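# Seat two printed parts on jig pins, or press CALL

## Task

This is the final kit of the day. Fit both loose printed parts onto their matching pins in the jig, arranged as the drawing shows. If instead the kit ought not to be assembled, use a closed gripper to press the blue CALL button from above, fully down, for one second, without touching any kit part, the jig or the drawing. When assembling, do not touch CALL.

## Robot and tools

ROBOT AND FRAMES
Two arms, left_arm and right_arm. The scene frame has its origin at table-top height, midway between the nominal bases, with +z up and +x pointing out over the table. left_arm sits on the +y side; arm names do not match image sides. Calibrated bases in the scene frame: left_arm at (+0.039, +0.261, 0) m with quat_wxyz (+1.000, 0, 0, +0.025); right_arm at (-0.010, -0.260, 0) m with quat_wxyz (+1.000, 0, 0, +0.005). Each arm reports its end_effector_position (m) and end_effector_quat_wxyz in its own base frame. The table and the fixed cameras use the scene frame. Reported hand poses may be off by a few cm, more at long reach. Fingers point along the gripper's +z and open and close along its y. end_effector_position is the point between the pads, about 1 cm short of the fingertips.

ROWS
Every moving argument is a row of 14 numbers, each within [-1, 1], covering both arms even if one is idle: six left_arm joint values, then the left opening, then six right_arm joint values, then the right opening. Joint order per arm: wrist roll, elbow, waist, wrist yaw, shoulder, wrist pitch. Joint values are offsets (not poses) from the Joint targets as they stood when the action or call began, not from the previous row, so sending the same offset twice moves the joint twice. Scale: 1.0 equals 2.811 rad for waist and shoulder, 2.53 for elbow, 2.575 for wrist pitch, 8.12 for wrist yaw, 9.528 for wrist roll. Waist, shoulder and elbow have flipped signs in everything sent and reported. Arm ranges (arm's own signs): waist -2.880..2.880, shoulder 0.000..3.142, elbow 0.000..3.019, wrist pitch -1.693..1.571, wrist yaw -1.571..1.571, wrist roll -2.094..2.094; in your numbers shoulder is -3.142..0 and elbow -3.019..0. An action that would take a joint over 0.084 rad beyond a range end is refused for both arms; if the first action of a call fails, the whole call is refused. True ends can differ from the stated ones by up to 0.084 rad; a joint driven to its end gives the line "joint sent to its limit". Opening is absolute, not an offset: +1 fully open, -1 closed. To leave a gripper as is, resend its current command; 0 is a real command meaning half open.

TOOLS
execute_actions(actions, cameras): actions is a list of actions, each a table of up to 15 rows, one per 1/30 s step; a shorter table repeats its last row. An empty list returns state plus all camera images. cameras takes names, ["all"] or [].
move(target, speed, blend, opening_speed, grip_force, blocking, cameras): target is one row or up to 15 rows, all offsets from the same starting Joint targets; the list shares 10 s. speed is rad/s for the joint with farthest to travel, 0.01 to 12.57, default 0.5, one value or one per target. blend (rad) rounds corners between targets; 0 stops at each. opening_speed (0.2 or more, scale units per second) closes or opens gradually; use it on fragile parts. grip_force is newtons per pad, 10 to 50, per arm or shared; it persists and slows closing. blocking=false returns after about 0.5 s while the move continues. The move line reports done, off_target, moving, held or fault, plus limits=held if steps were withheld. done does not mean no contact.
wait(seconds 0 to 10, cameras), stop(cameras) brakes a running move, zoom_image(camera, region [x0,y0,x1,y1], at most 504 by 504 pixels), finished_scene(scene 1) ends irreversibly.
Cameras: cam_high, cam_over, cam_left_wrist, cam_right_wrist, each 896x504.

RESULTS
Joint positions and velocities list each arm's joints in the order above, then the pad gap in m (0.094 fully open). grip_measured uses the opening scale, reads slightly wide when empty and a bit narrower than a hard gripped part. Joint targets are the base for your next offsets. Joint torques follow joint order, include gravity, and carry offsets and noise; numbers 2 and 6 wrap at ±28 N m. "joint command not followed" means the clearance check altered targets. Actions calls also list joint positions at some steps.

MOTION LIMITS
Each step, targets may lead measured angles by at most 0.716 rad (waist, shoulder), 0.645 (elbow), 0.69 (wrist pitch), 1.84 (wrist yaw), 3.24 (wrist roll). If targets would put the gripper over 110 mm from its measured spot, they are scaled back. Big displacements need several actions; tiny ones may not start.

CAUTIONS
Keep the arms apart: a moderate hit or press between them, including one gripper closing on the other's fingers, can fail everything. Do not strike fixed or heavy objects hard, drop parts from height, release moving parts, or leave anything off the table. Close slowly on things that can break. To stop pushing against something, command targets back past the measured positions. Pressing toward unreachable poses, holding loads or staying stretched heats motors: MOTOR HOT appears at 85 °C, and at 100 °C the arm goes limp and falls for 30 to 60 s or more.

Each tool is called after "Call:" as name(argument=value, ...), one argument or row to a line, values as JSON.

## Session

Call:
execute_actions(
  actions=[],
)

Scene clock: 0.00 s.
left_arm: end_effector_position=(+0.4195, +0.3147, +0.3318) grip_measured=+1.000 end_effector_quat_wxyz=(+0.113, -0.270, +0.956, -0.011) | right_arm: end_effector_position=(+0.0548, -0.3313, +0.1814) grip_measured=+1.000 end_effector_quat_wxyz=(+0.102, +0.774, +0.624, -0.028)
Joint names: [wrist roll, elbow, waist, wrist yaw, shoulder, wrist pitch]
Joint positions: left_arm=[0.118 -1.769 -0.681 0.11 -1.594 -1.545 0.094] | right_arm=[0.355 -0.904 1.435 -0.056 -1.101 -1.169 0.094]
Joint velocities: within noise
Joint torques (N m): no reading
Motor temperatures (°C): left_arm=[26 26 24 25 24 23 24] | right_arm=[24 24 23 23 26 24 26]
Heat: left arm: hottest elbow 26 °C; right arm: hottest shoulder 26 °C.
Joint targets: left_arm=[0.118 -1.801 -0.681 0.110 -1.586 -1.542] | right_arm=[0.355 -0.928 1.435 -0.056 -1.103 -1.168]
Tool commands: left_gripper/opening=+1.0 right_gripper/opening=+1.0

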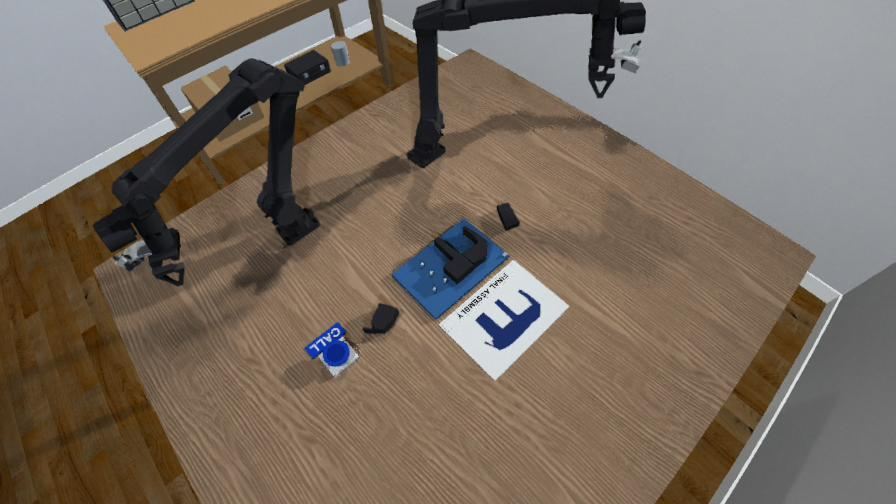

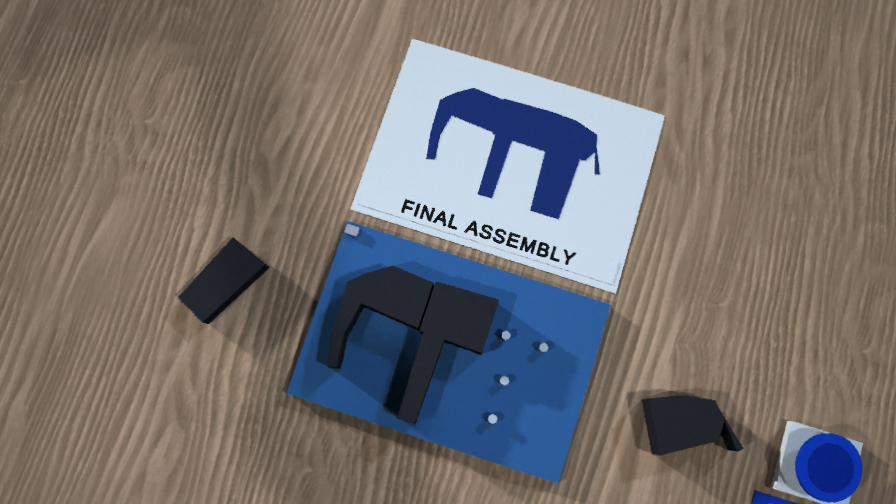

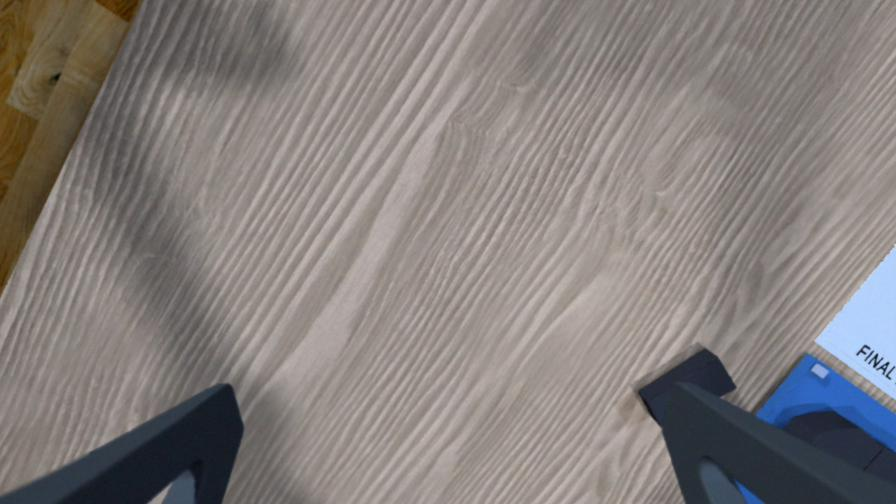

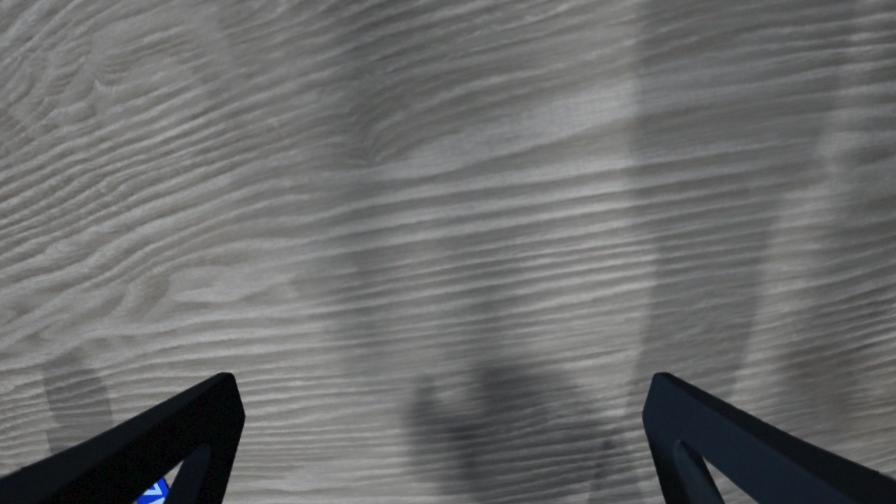

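Call:
zoom_image(
  camera="cam_over",
  region=[280, 200, 620, 490],
)

Call:
zoom_image(
  camera="cam_over",
  region=[610, 370, 896, 504],
)

Call:
zoom_image(
  camera="cam_over",
  region=[150, 210, 320, 340],
)

Call:
zoom_image(
  camera="cam_over",
  region=[345, 30, 675, 300],
)

Call:
zoom_image(
  camera="cam_high",
  region=[290, 190, 590, 390],
)

Scaled by 1.482 from the camera's 896x504 image, which has a finer 1280x720 frame.

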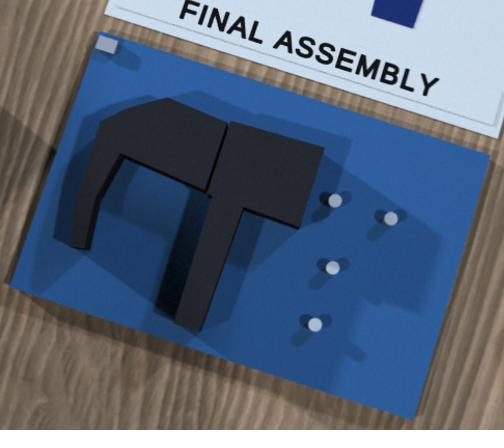

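Scaled by 1.762 from the camera's 896x504 image, which has a finer 1280x720 frame.

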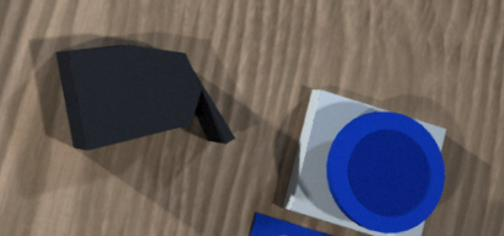

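Scaled by 2.965 from the camera's 896x504 image, which has a finer 1280x720 frame.

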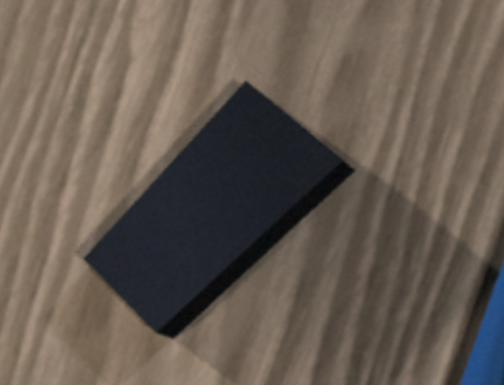

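Scaled by 1.527 from the camera's 896x504 image, which has a finer 1280x720 frame.

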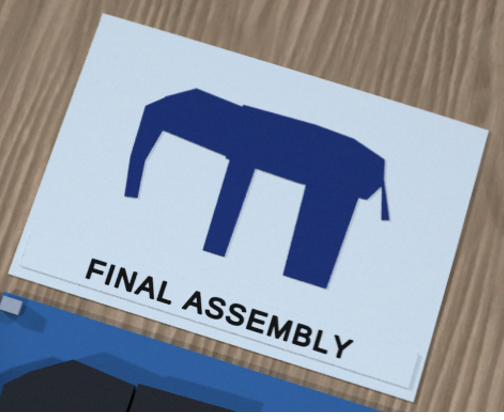

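Scaled by 1.680 from the camera's 896x504 image, which has a finer 1280x720 frame.

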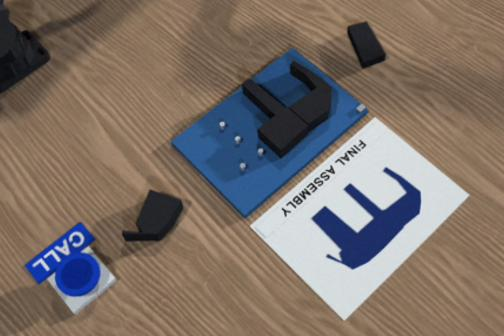

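Call:
move(
  target=[0.0306, 0.1949, 0.2874, -0.0135, 0.0747, 0.0151, 1, 0.0834, -0.1601, -0.502, 0.0069, -0.1092, -0.1266, 1],
  speed=1.2,
  cameras=["all"],
)

Scene clock: 30.80 s.
left_arm: end_effector_position=(+0.3932, -0.0478, +0.2324) grip_measured=+1.000 end_effector_quat_wxyz=(-0.016, +0.256, +0.966, -0.005) | right_arm: end_effector_position=(+0.3958, -0.0097, +0.2256) grip_measured=+1.000 end_effector_quat_wxyz=(-0.009, +0.548, +0.837, -0.005)
Joint names: [wrist roll, elbow, waist, wrist yaw, shoulder, wrist pitch]
Joint positions: left_arm=[0.401 -1.307 0.118 0.004 -1.399 -1.512 0.094] | right_arm=[1.135 -1.283 0.024 -0.002 -1.392 -1.482 0.094]
Joint torques (N m): left_arm=[0.16 -8.72 2.49 -0.17 13.86 0.23] | right_arm=[0.09 -11.38 0.32 0.18 8.23 0.17]
Motor temperatures (°C): left_arm=[26 29 24 25 26 23 24] | right_arm=[24 32 23 23 27 24 26]
Heat: left arm: hottest elbow 29 °C; right arm: hottest elbow 32 °C.
Joint targets: left_arm=[0.410 -1.308 0.127 0.000 -1.376 -1.503] | right_arm=[1.149 -1.332 0.023 0.000 -1.410 -1.494]
move: off_target (right_arm); right_arm: the elbow is farthest, 0.050 rad from its target

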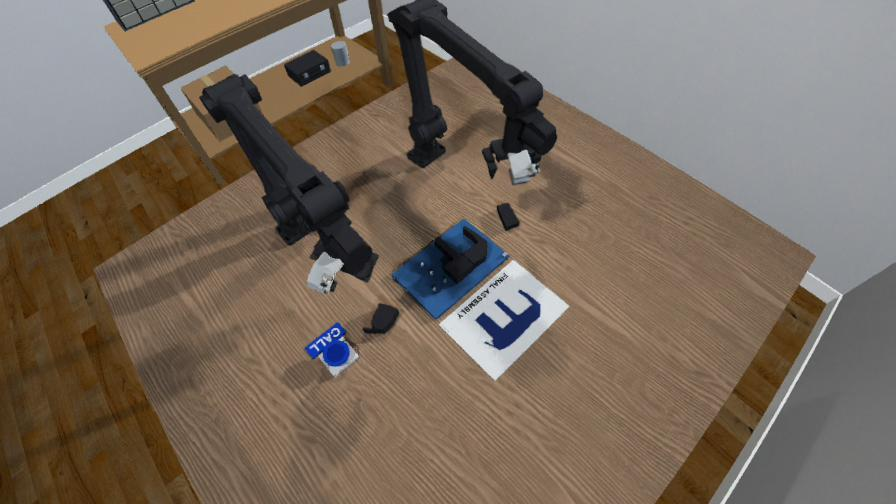

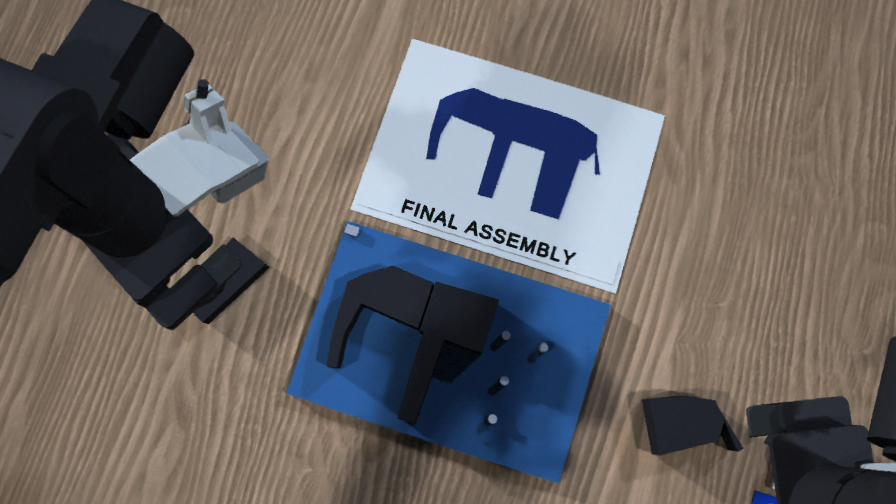

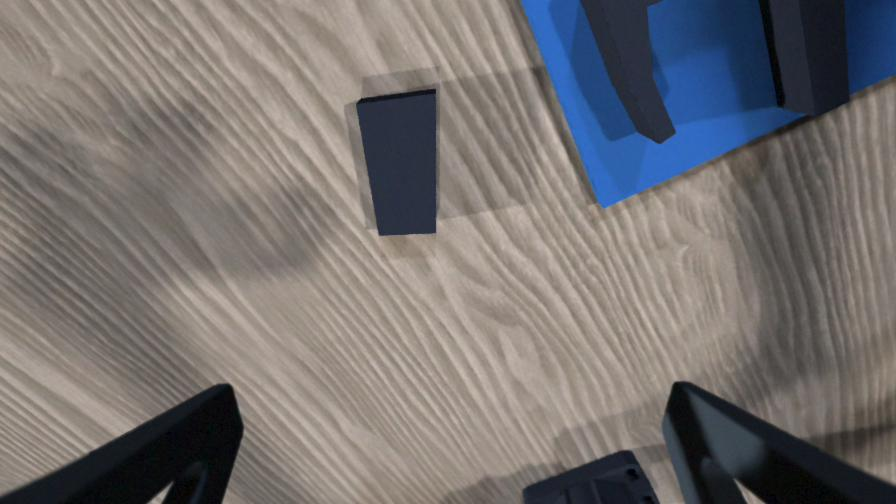

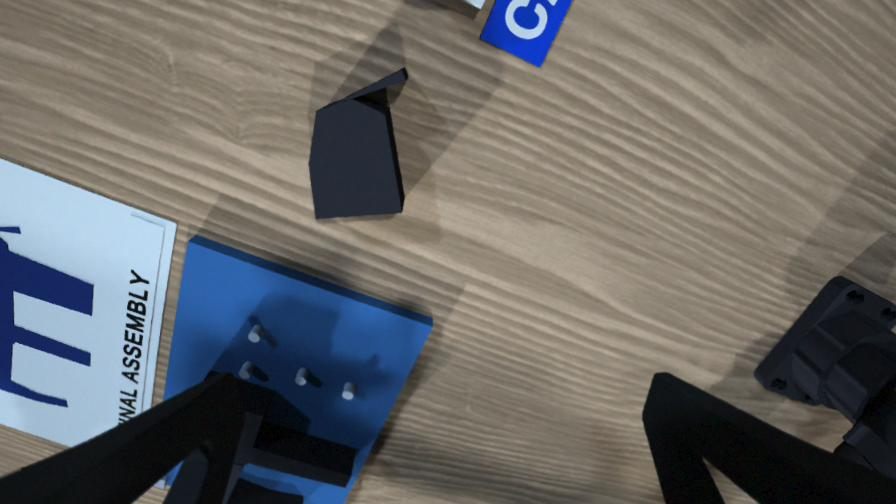

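Call:
zoom_image(
  camera="cam_right_wrist",
  region=[280, 50, 450, 240],
)

Call:
zoom_image(
  camera="cam_right_wrist",
  region=[150, 220, 450, 504],
)

Call:
zoom_image(
  camera="cam_left_wrist",
  region=[330, 60, 480, 260],
)

Call:
zoom_image(
  camera="cam_right_wrist",
  region=[0, 150, 200, 504],
)

Scaled by 2.653 from the camera's 896x504 image, which has a finer 1280x720 frame.

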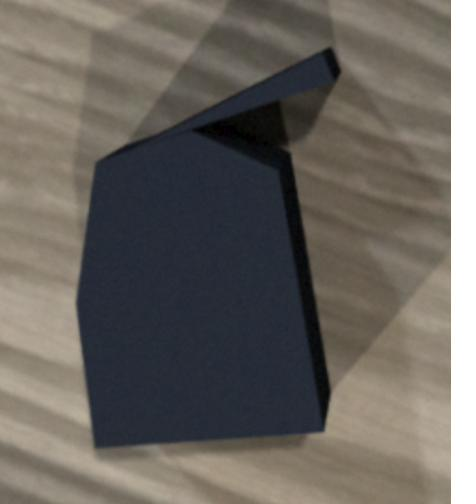

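Scaled by 1.680 from the camera's 896x504 image, which has a finer 1280x720 frame.

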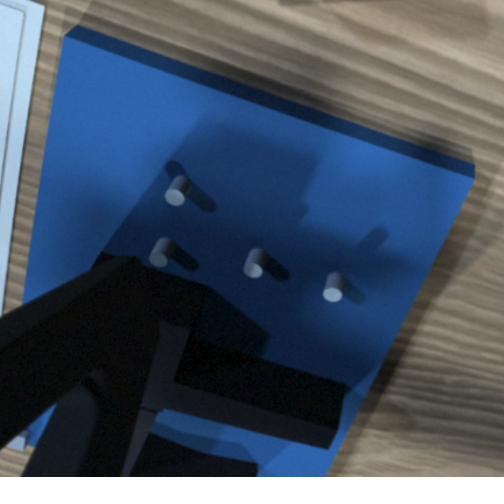

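Scaled by 2.520 from the camera's 896x504 image, which has a finer 1280x720 frame.

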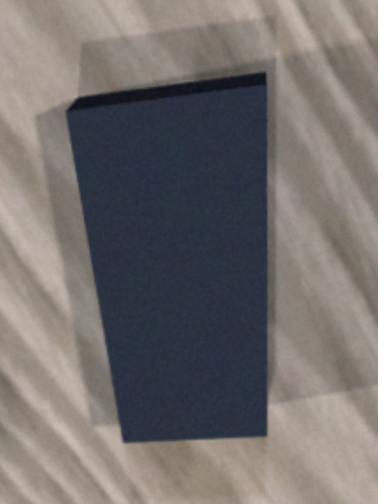

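Scaled by 1.424 from the camera's 896x504 image, which has a finer 1280x720 frame.

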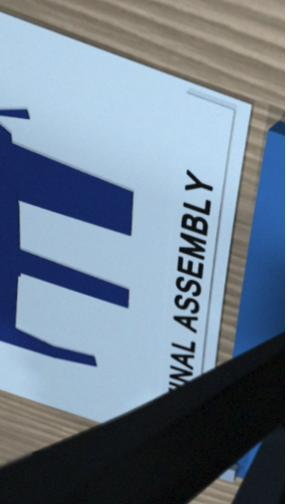

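Call:
zoom_image(
  camera="cam_over",
  region=[490, 90, 640, 230],
)

Call:
zoom_image(
  camera="cam_over",
  region=[420, 70, 570, 210],
)

Call:
zoom_image(
  camera="cam_over",
  region=[630, 370, 780, 510],
)

Call:
zoom_image(
  camera="cam_over",
  region=[420, 270, 570, 410],
)

Call:
zoom_image(
  camera="cam_over",
  region=[320, 250, 470, 390],
)

Scaled by 3.360 from the camera's 896x504 image, which has a finer 1280x720 frame.

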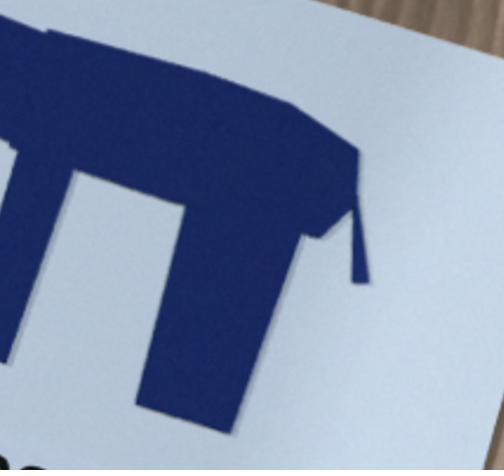

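Scaled by 3.360 from the camera's 896x504 image, which has a finer 1280x720 frame.

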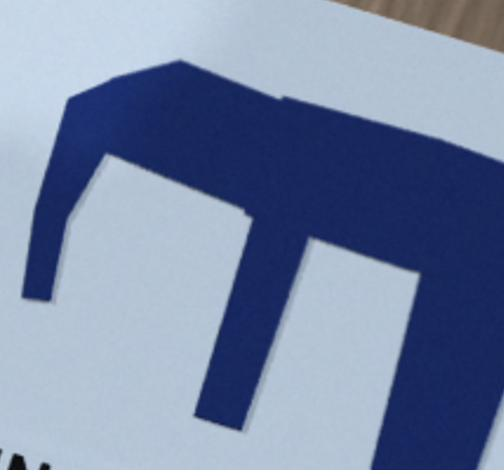

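Invalid region (630, 370, 780, 510): it reaches outside that camera's 896x504 image.

Scaled by 3.360 from the camera's 896x504 image, which has a finer 1280x720 frame.

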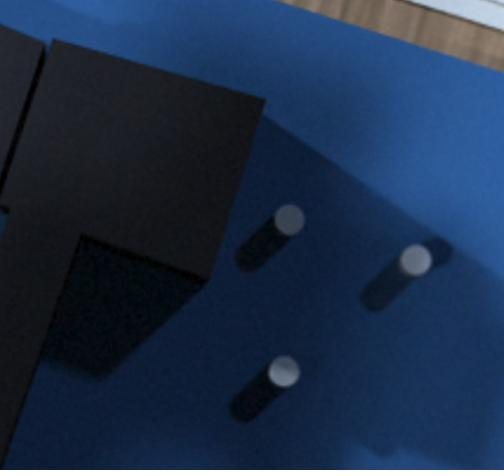

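Scaled by 3.360 from the camera's 896x504 image, which has a finer 1280x720 frame.

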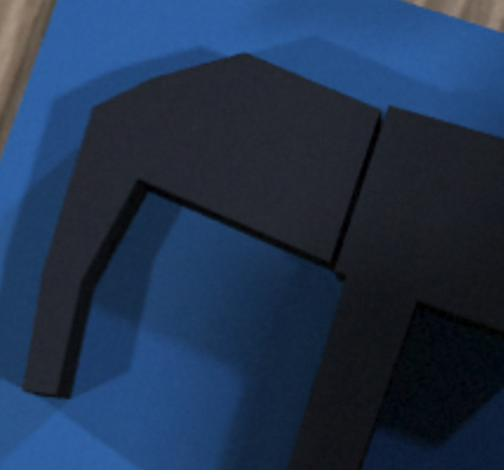

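Call:
move(
  target=[0.0003, 0.1174, -0.027, 0, -0.0242, 0.1417, 1, 0.0017, 0.0814, -0.0285, 0, -0.0562, 0.1417, 1],
  speed=0.8,
  cameras=["cam_over", "cam_left_wrist", "cam_right_wrist"],
)

Scene clock: 55.77 s.
left_arm: end_effector_position=(+0.3824, -0.0252, +0.1042) grip_measured=+1.000 end_effector_quat_wxyz=(-0.008, +0.231, +0.973, -0.003) | right_arm: end_effector_position=(+0.4278, +0.0201, +0.0959) grip_measured=+1.000 end_effector_quat_wxyz=(-0.008, +0.524, +0.851, -0.005)
Joint names: [wrist roll, elbow, waist, wrist yaw, shoulder, wrist pitch]
Joint positions: left_arm=[0.404 -1.006 0.063 0.004 -1.445 -1.148 0.094] | right_arm=[1.151 -1.12 -0.047 -0.001 -1.569 -1.142 0.094]
Joint torques (N m): left_arm=[0.17 -8.34 0.79 -0.15 11.69 0.44] | right_arm=[0.09 -7.61 -0.44 0.17 11.99 1.11]
Heat: left arm: hottest elbow 31 °C; right arm: hottest elbow 35 °C.
Joint targets: left_arm=[0.413 -1.011 0.051 0.000 -1.444 -1.138] | right_arm=[1.166 -1.127 -0.057 0.000 -1.568 -1.129]
move: done
Images, in order (width x height): cam_over 896x504, cam_left_wrist 896x504, cam_right_wrist 896x504.

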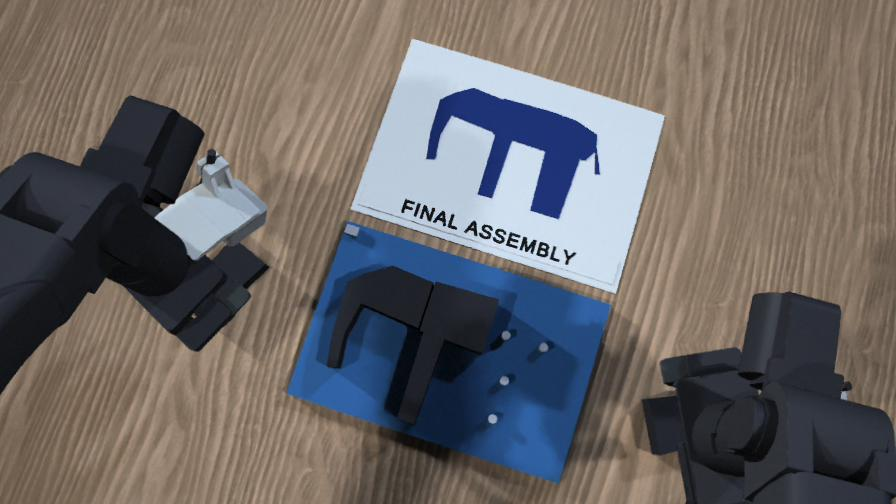

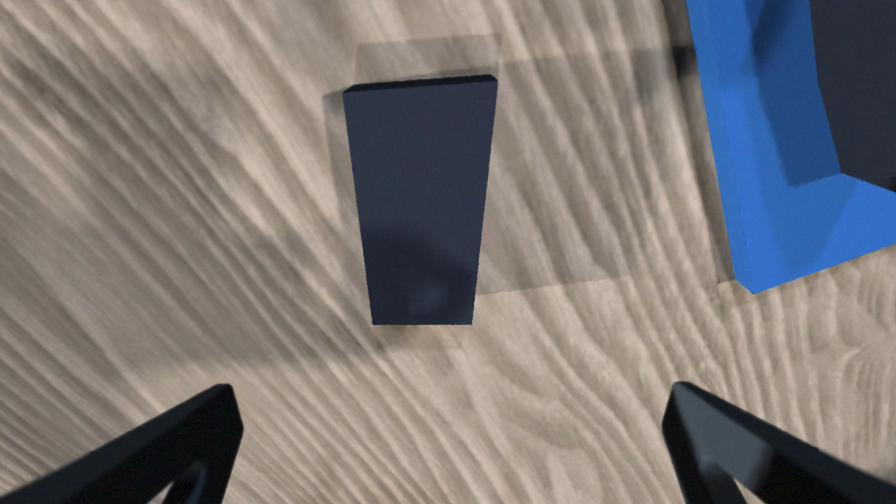

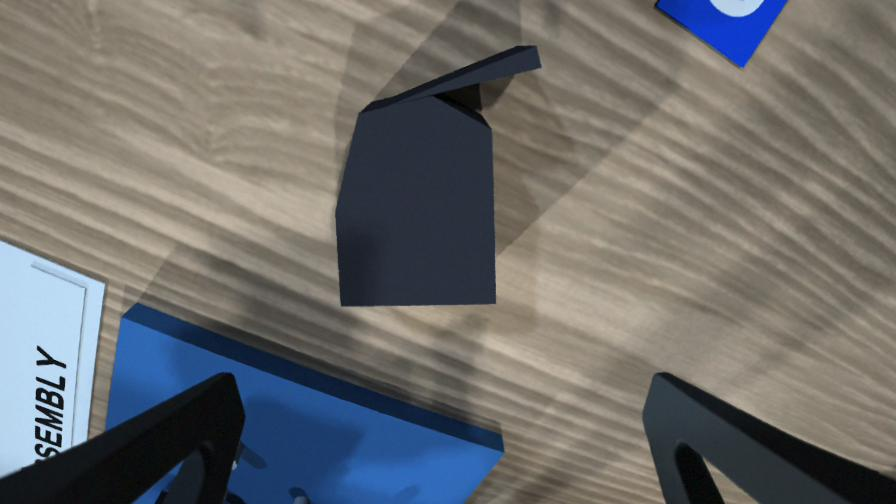

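Call:
move(
  target=[0, 0.0324, -0.0039, 0, -0.0295, 0.0699, 1, 0.0008, 0.0221, -0.003, 0, -0.0263, 0.0579, 1],
  speed=0.4,
  cameras=["cam_high", "cam_left_wrist", "cam_right_wrist"],
)

Scene clock: 64.80 s.
left_arm: end_effector_position=(+0.3881, -0.0223, +0.0491) grip_measured=+1.000 end_effector_quat_wxyz=(+0.003, +0.227, +0.974, -0.001) | right_arm: end_effector_position=(+0.4393, +0.0220, +0.0539) grip_measured=+1.000 end_effector_quat_wxyz=(+0.007, +0.526, +0.850, +0.006)
Joint names: [wrist roll, elbow, waist, wrist yaw, shoulder, wrist pitch]
Joint positions: left_arm=[0.404 -0.926 0.055 0.004 -1.523 -0.968 0.094] | right_arm=[1.159 -1.07 -0.051 -0.001 -1.629 -0.993 0.094]
Joint torques (N m): left_arm=[0.18 -7.57 0.21 -0.13 11.87 0.39] | right_arm=[0.1 -6.89 -0.91 0.16 11.34 1.24]
Heat: left arm: hottest elbow 31 °C; right arm: hottest elbow 35 °C.
Joint targets: left_arm=[0.413 -0.929 0.040 0.000 -1.527 -0.958] | right_arm=[1.173 -1.071 -0.065 0.000 -1.642 -0.980]
move: done
Images, in order (width x height): cam_high 896x504, cam_left_wrist 896x504, cam_right_wrist 896x504.

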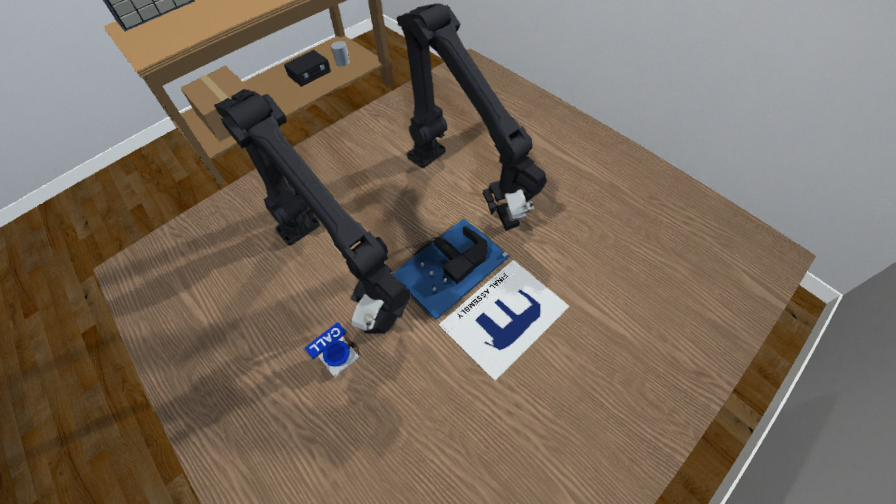

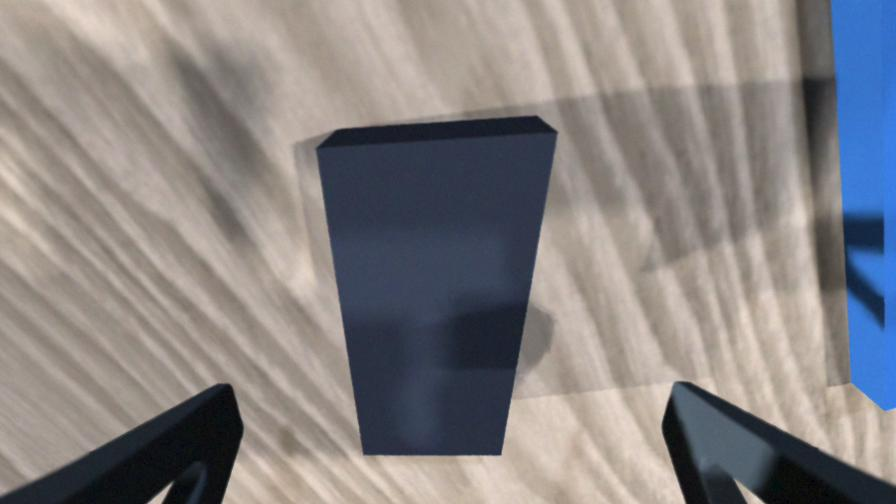

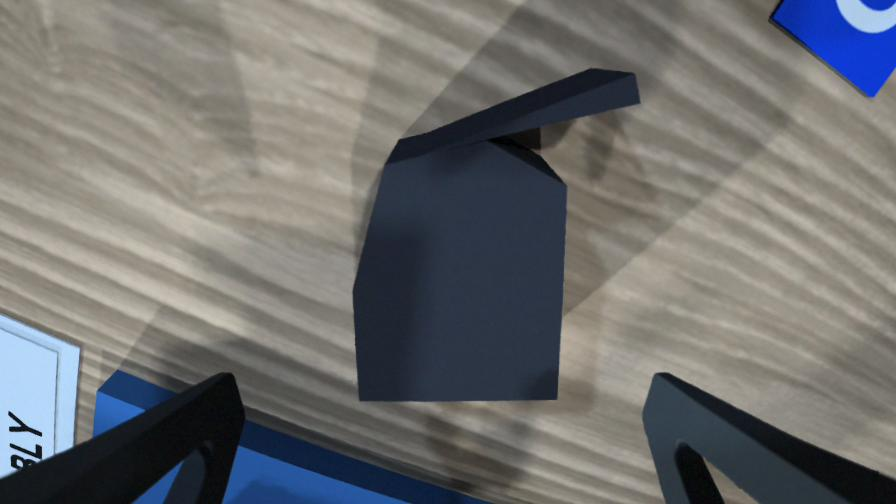

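Call:
zoom_image(
  camera="cam_left_wrist",
  region=[290, 90, 590, 200],
)

Call:
zoom_image(
  camera="cam_right_wrist",
  region=[340, 50, 660, 230],
)

Scaled by 1.680 from the camera's 896x504 image, which has a finer 1280x720 frame.

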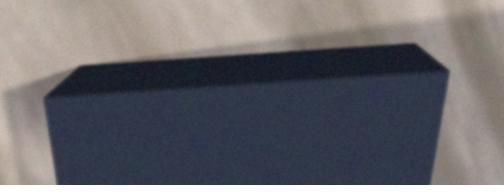

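Scaled by 1.575 from the camera's 896x504 image, which has a finer 1280x720 frame.

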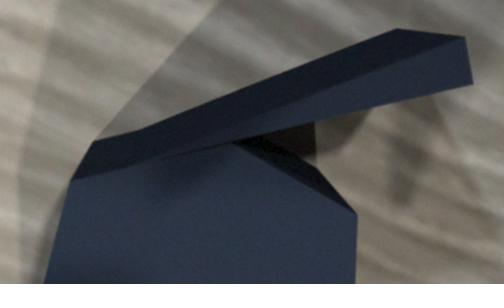

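Call:
move(
  target=[0, 0.0104, -0.0023, 0, -0.0268, 0.0372, 1, 0, 0.0145, 0.011, 0, -0.0197, 0.0281, 1],
  speed=0.2,
  cameras=["cam_left_wrist", "cam_right_wrist"],
)

Scene clock: 73.83 s.
left_arm: end_effector_position=(+0.3935, -0.0200, +0.0160) grip_measured=+1.000 end_effector_quat_wxyz=(+0.003, +0.225, +0.974, -0.001) | right_arm: end_effector_position=(+0.4363, +0.0212, +0.0215) grip_measured=+1.000 end_effector_quat_wxyz=(+0.001, +0.527, +0.850, +0.002)
Joint names: [wrist roll, elbow, waist, wrist yaw, shoulder, wrist pitch]
Joint positions: left_arm=[0.404 -0.902 0.049 0.003 -1.594 -0.874 0.094] | right_arm=[1.159 -1.035 -0.049 -0.001 -1.681 -0.921 0.094]
Joint torques (N m): left_arm=[0.17 -6.54 0.56 -0.12 11.28 0.4] | right_arm=[0.09 -6.37 1.61 0.16 11.05 1.31]
Heat: left arm: hottest elbow 31 °C; right arm: hottest elbow 35 °C.
Joint targets: left_arm=[0.413 -0.903 0.034 0.000 -1.602 -0.862] | right_arm=[1.173 -1.034 -0.034 0.000 -1.698 -0.908]
move: done
Images, in order (width x height): cam_left_wrist 896x504, cam_right_wrist 896x504.

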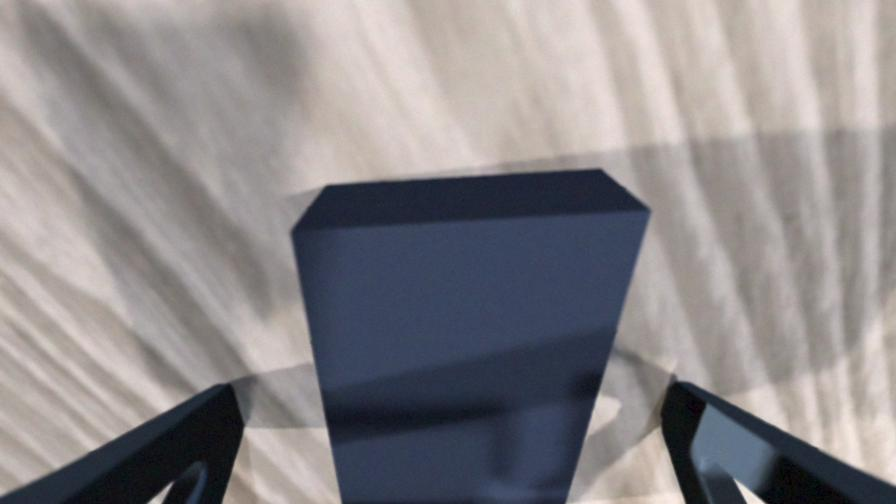

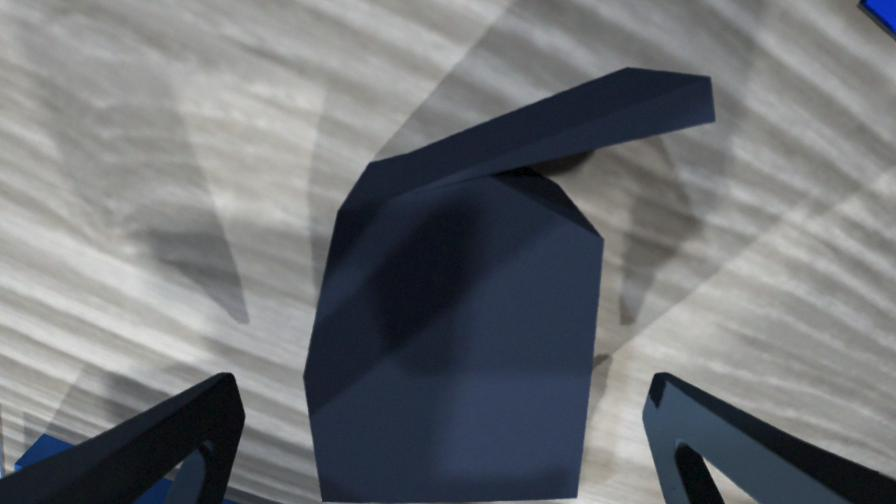

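Call:
move(
  target=[0, 0, 0, 0, 0, 0, -0.25, 0, 0, 0, 0, 0, 0, -0.1],
  grip_force=35,
  opening_speed=0.6,
  cameras=["cam_left_wrist", "cam_right_wrist"],
)

Scene clock: 77.33 s.
left_arm: end_effector_position=(+0.3940, -0.0198, +0.0160) grip_measured=-0.108 end_effector_quat_wxyz=(+0.004, +0.224, +0.975, -0.001) | right_arm: end_effector_position=(+0.4363, +0.0212, +0.0215) grip_measured=+0.153 end_effector_quat_wxyz=(+0.001, +0.527, +0.850, +0.002)
Joint names: [wrist roll, elbow, waist, wrist yaw, shoulder, wrist pitch]
Joint positions: left_arm=[0.404 -0.902 0.048 0.003 -1.594 -0.872 0.042] | right_arm=[1.159 -1.035 -0.049 -0.001 -1.681 -0.921 0.054]
Joint torques (N m): left_arm=[0.17 -6.72 0.5 -0.11 11.11 0.42] | right_arm=[0.08 -6.35 1.2 0.16 11.11 1.18]
Heat: left arm: hottest elbow 31 °C; right arm: hottest elbow 35 °C.
Joint targets: left_arm=[0.413 -0.903 0.034 0.000 -1.602 -0.862] | right_arm=[1.173 -1.034 -0.034 0.000 -1.698 -0.908]
grip_force (N): 35, 35
move: done
Images, in order (width x height): cam_left_wrist 896x504, cam_right_wrist 896x504.

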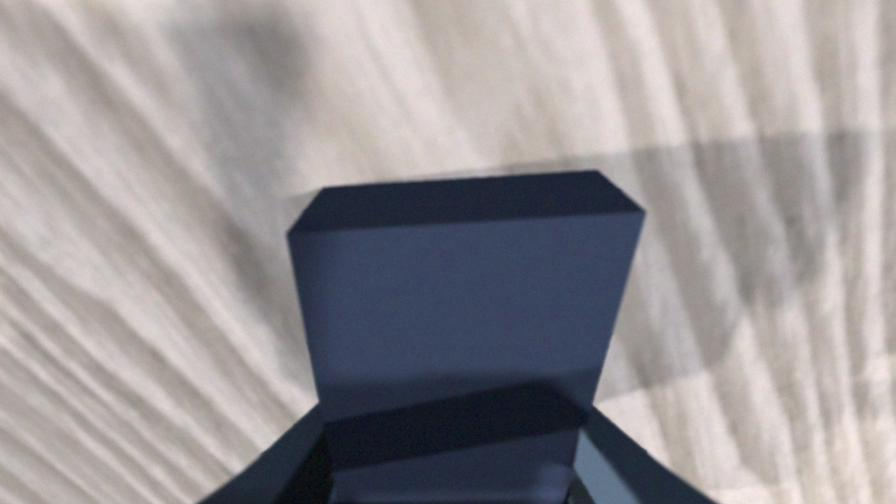

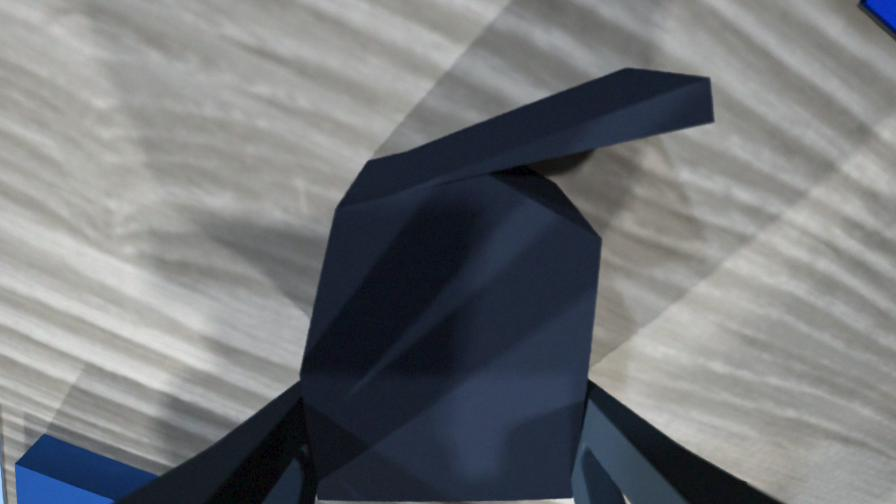

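Call:
move(
  target=[
    [0, -0.0435, 0, 0, 0.0509, -0.0983, -0.25, 0, -0.0474, 0, 0, 0.0502, -0.0959, -0.1],
    [0, -0.0435, 0, 0, 0.0509, -0.0983, -0.25, 0.0778, -0.1142, -0.1174, 0, -0.006, -0.1006, -0.1],
  ],
  speed=[0.3, 0.5],
  blend=0.08,
  cameras=["all"],
)

Scene clock: 86.97 s.
left_arm: end_effector_position=(+0.3707, -0.0187, +0.0748) grip_measured=-0.109 end_effector_quat_wxyz=(-0.030, +0.224, +0.974, -0.007) | right_arm: end_effector_position=(+0.4523, +0.1685, +0.0922) grip_measured=+0.153 end_effector_quat_wxyz=(-0.002, +0.697, +0.717, -0.004)
Joint names: [wrist roll, elbow, waist, wrist yaw, shoulder, wrist pitch]
Joint positions: left_arm=[0.404 -0.958 0.048 0.003 -1.483 -1.108 0.042] | right_arm=[1.9 -1.272 -0.357 -0.001 -1.697 -1.154 0.054]
Joint torques (N m): left_arm=[0.19 -12.11 0.38 -0.11 13.57 -0.31] | right_arm=[0.09 -10.86 -0.21 0.14 12.63 0.06]
Heat: left arm: hottest elbow 32 °C; right arm: hottest elbow 36 °C.
Joint targets: left_arm=[0.413 -1.013 0.034 0.000 -1.459 -1.116] | right_arm=[1.915 -1.323 -0.365 0.000 -1.714 -1.167]
grip_force (N): 35, 35
move: off_target (left_arm, right_arm); left_arm: the elbow is farthest, 0.055 rad from its target; right_arm: the elbow is farthest, 0.051 rad from its target

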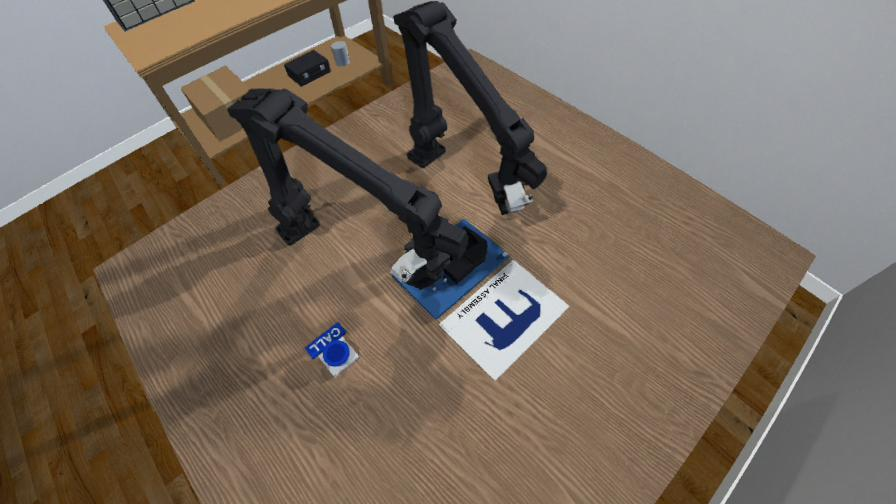

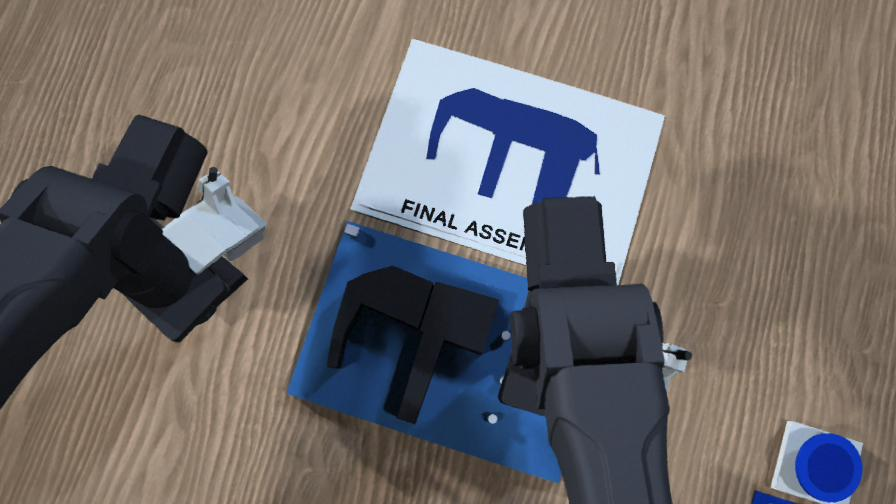

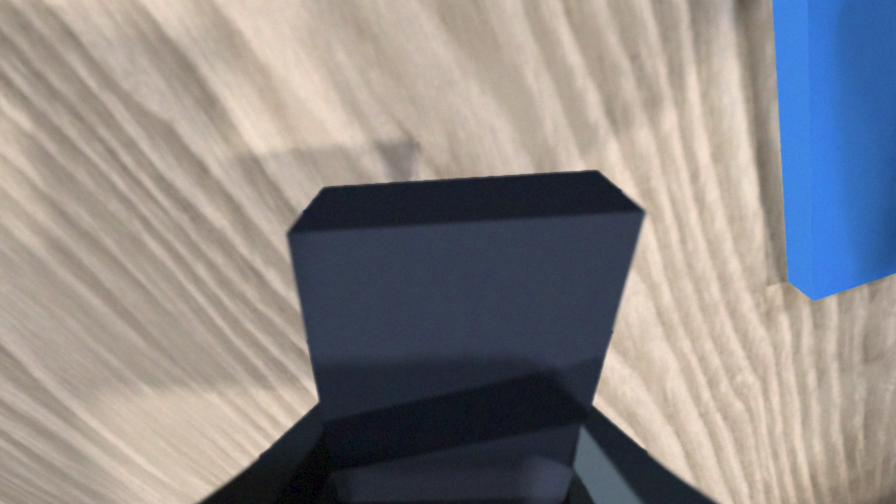

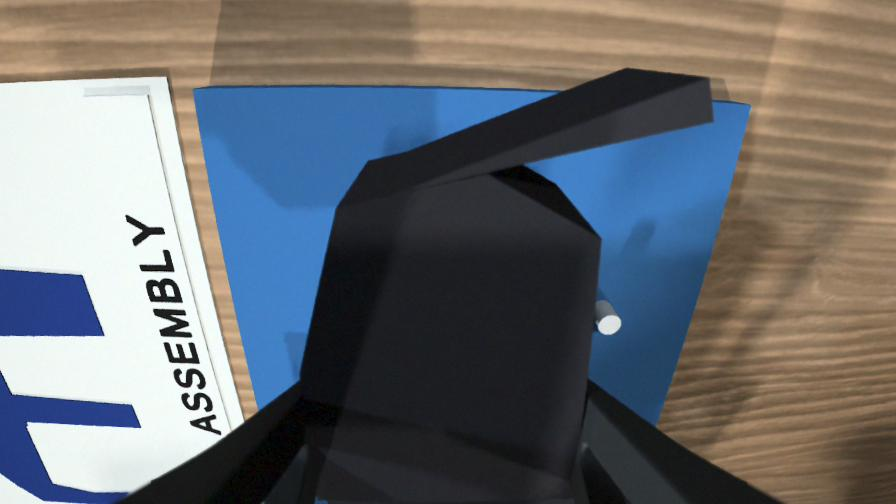

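Call:
move(
  target=[0, 0, 0, 0, 0, 0, -0.25, 0.0061, -0.0134, -0.0125, 0, -0.0422, 0.0447, -0.1],
  speed=0.2,
  cameras=["cam_over", "cam_right_wrist"],
)

Scene clock: 93.03 s.
left_arm: end_effector_position=(+0.3707, -0.0187, +0.0748) grip_measured=-0.109 end_effector_quat_wxyz=(-0.030, +0.224, +0.974, -0.007) | right_arm: end_effector_position=(+0.4748, +0.1938, +0.0463) grip_measured=+0.153 end_effector_quat_wxyz=(-0.001, +0.707, +0.707, -0.002)
Joint names: [wrist roll, elbow, waist, wrist yaw, shoulder, wrist pitch]
Joint positions: left_arm=[0.404 -0.958 0.048 0.003 -1.483 -1.108 0.042] | right_arm=[1.958 -1.309 -0.388 -0.001 -1.819 -1.065 0.054]
Joint torques (N m): left_arm=[0.18 -12.14 0.32 -0.09 13.45 -0.31] | right_arm=[0.07 -10.37 -0.67 0.16 14.86 1.17]
Heat: left arm: hottest elbow 33 °C; right arm: hottest elbow 36 °C.
Joint targets: left_arm=[0.413 -1.013 0.034 0.000 -1.459 -1.116] | right_arm=[1.973 -1.357 -0.400 0.000 -1.833 -1.052]
grip_force (N): 35, 35
move: off_target (left_arm, right_arm); left_arm: the elbow is farthest, 0.055 rad from its target; right_arm: the elbow is farthest, 0.048 rad from its target
Images, in order (width x height): cam_over 896x504, cam_right_wrist 896x504.

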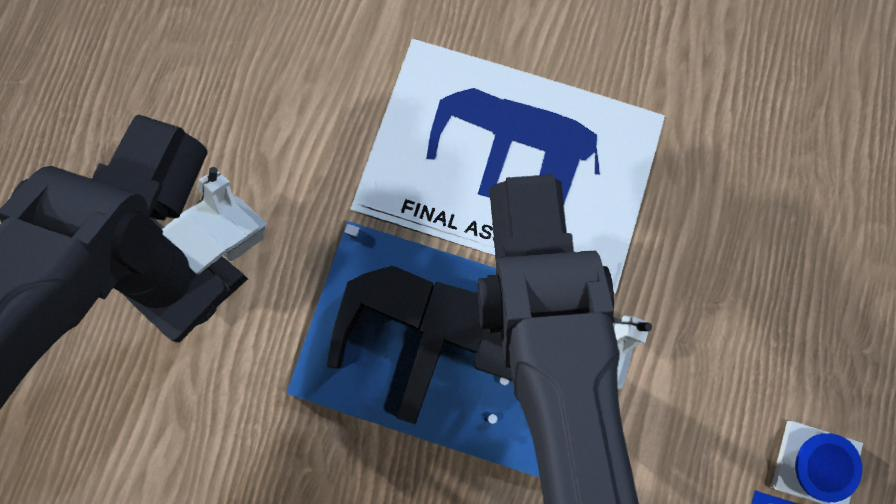

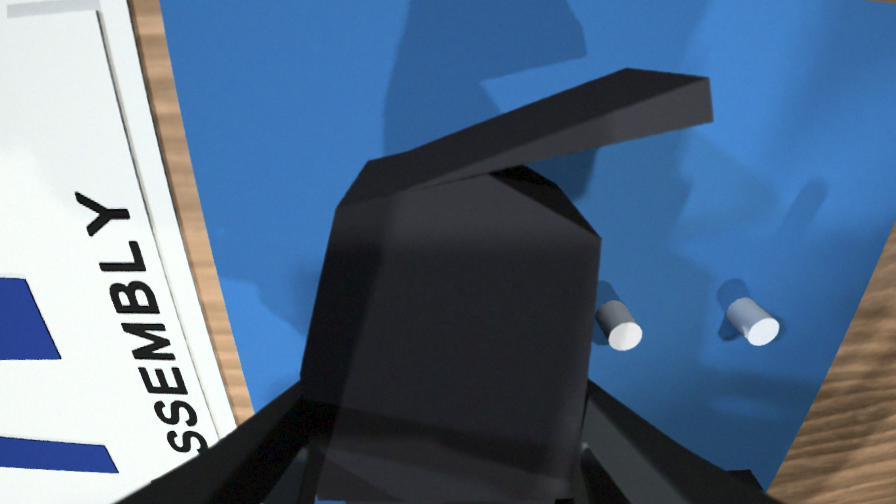

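Call:
zoom_image(
  camera="cam_right_wrist",
  region=[570, 270, 810, 380],
)

Call:
zoom_image(
  camera="cam_right_wrist",
  region=[290, 380, 610, 504],
)

Call:
zoom_image(
  camera="cam_over",
  region=[430, 260, 580, 440],
)

Scaled by 2.100 from the camera's 896x504 image, which has a finer 1280x720 frame.

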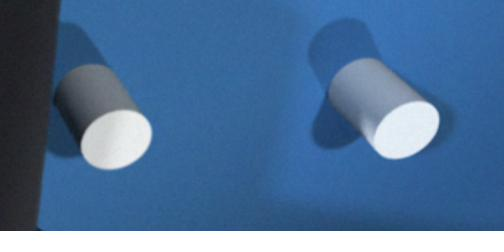

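Scaled by 1.575 from the camera's 896x504 image, which has a finer 1280x720 frame.

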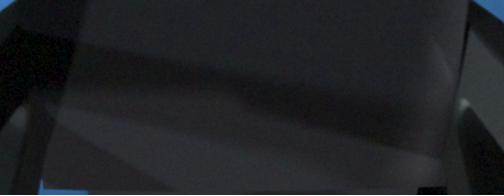

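Scaled by 2.800 from the camera's 896x504 image, which has a finer 1280x720 frame.

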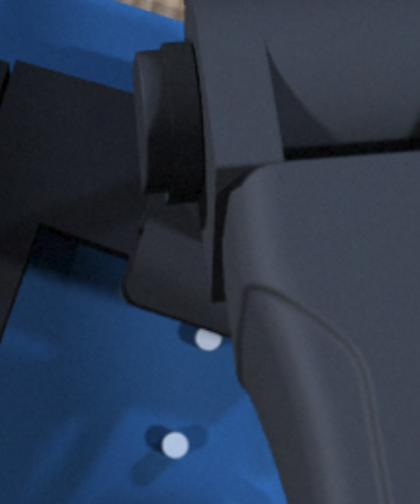

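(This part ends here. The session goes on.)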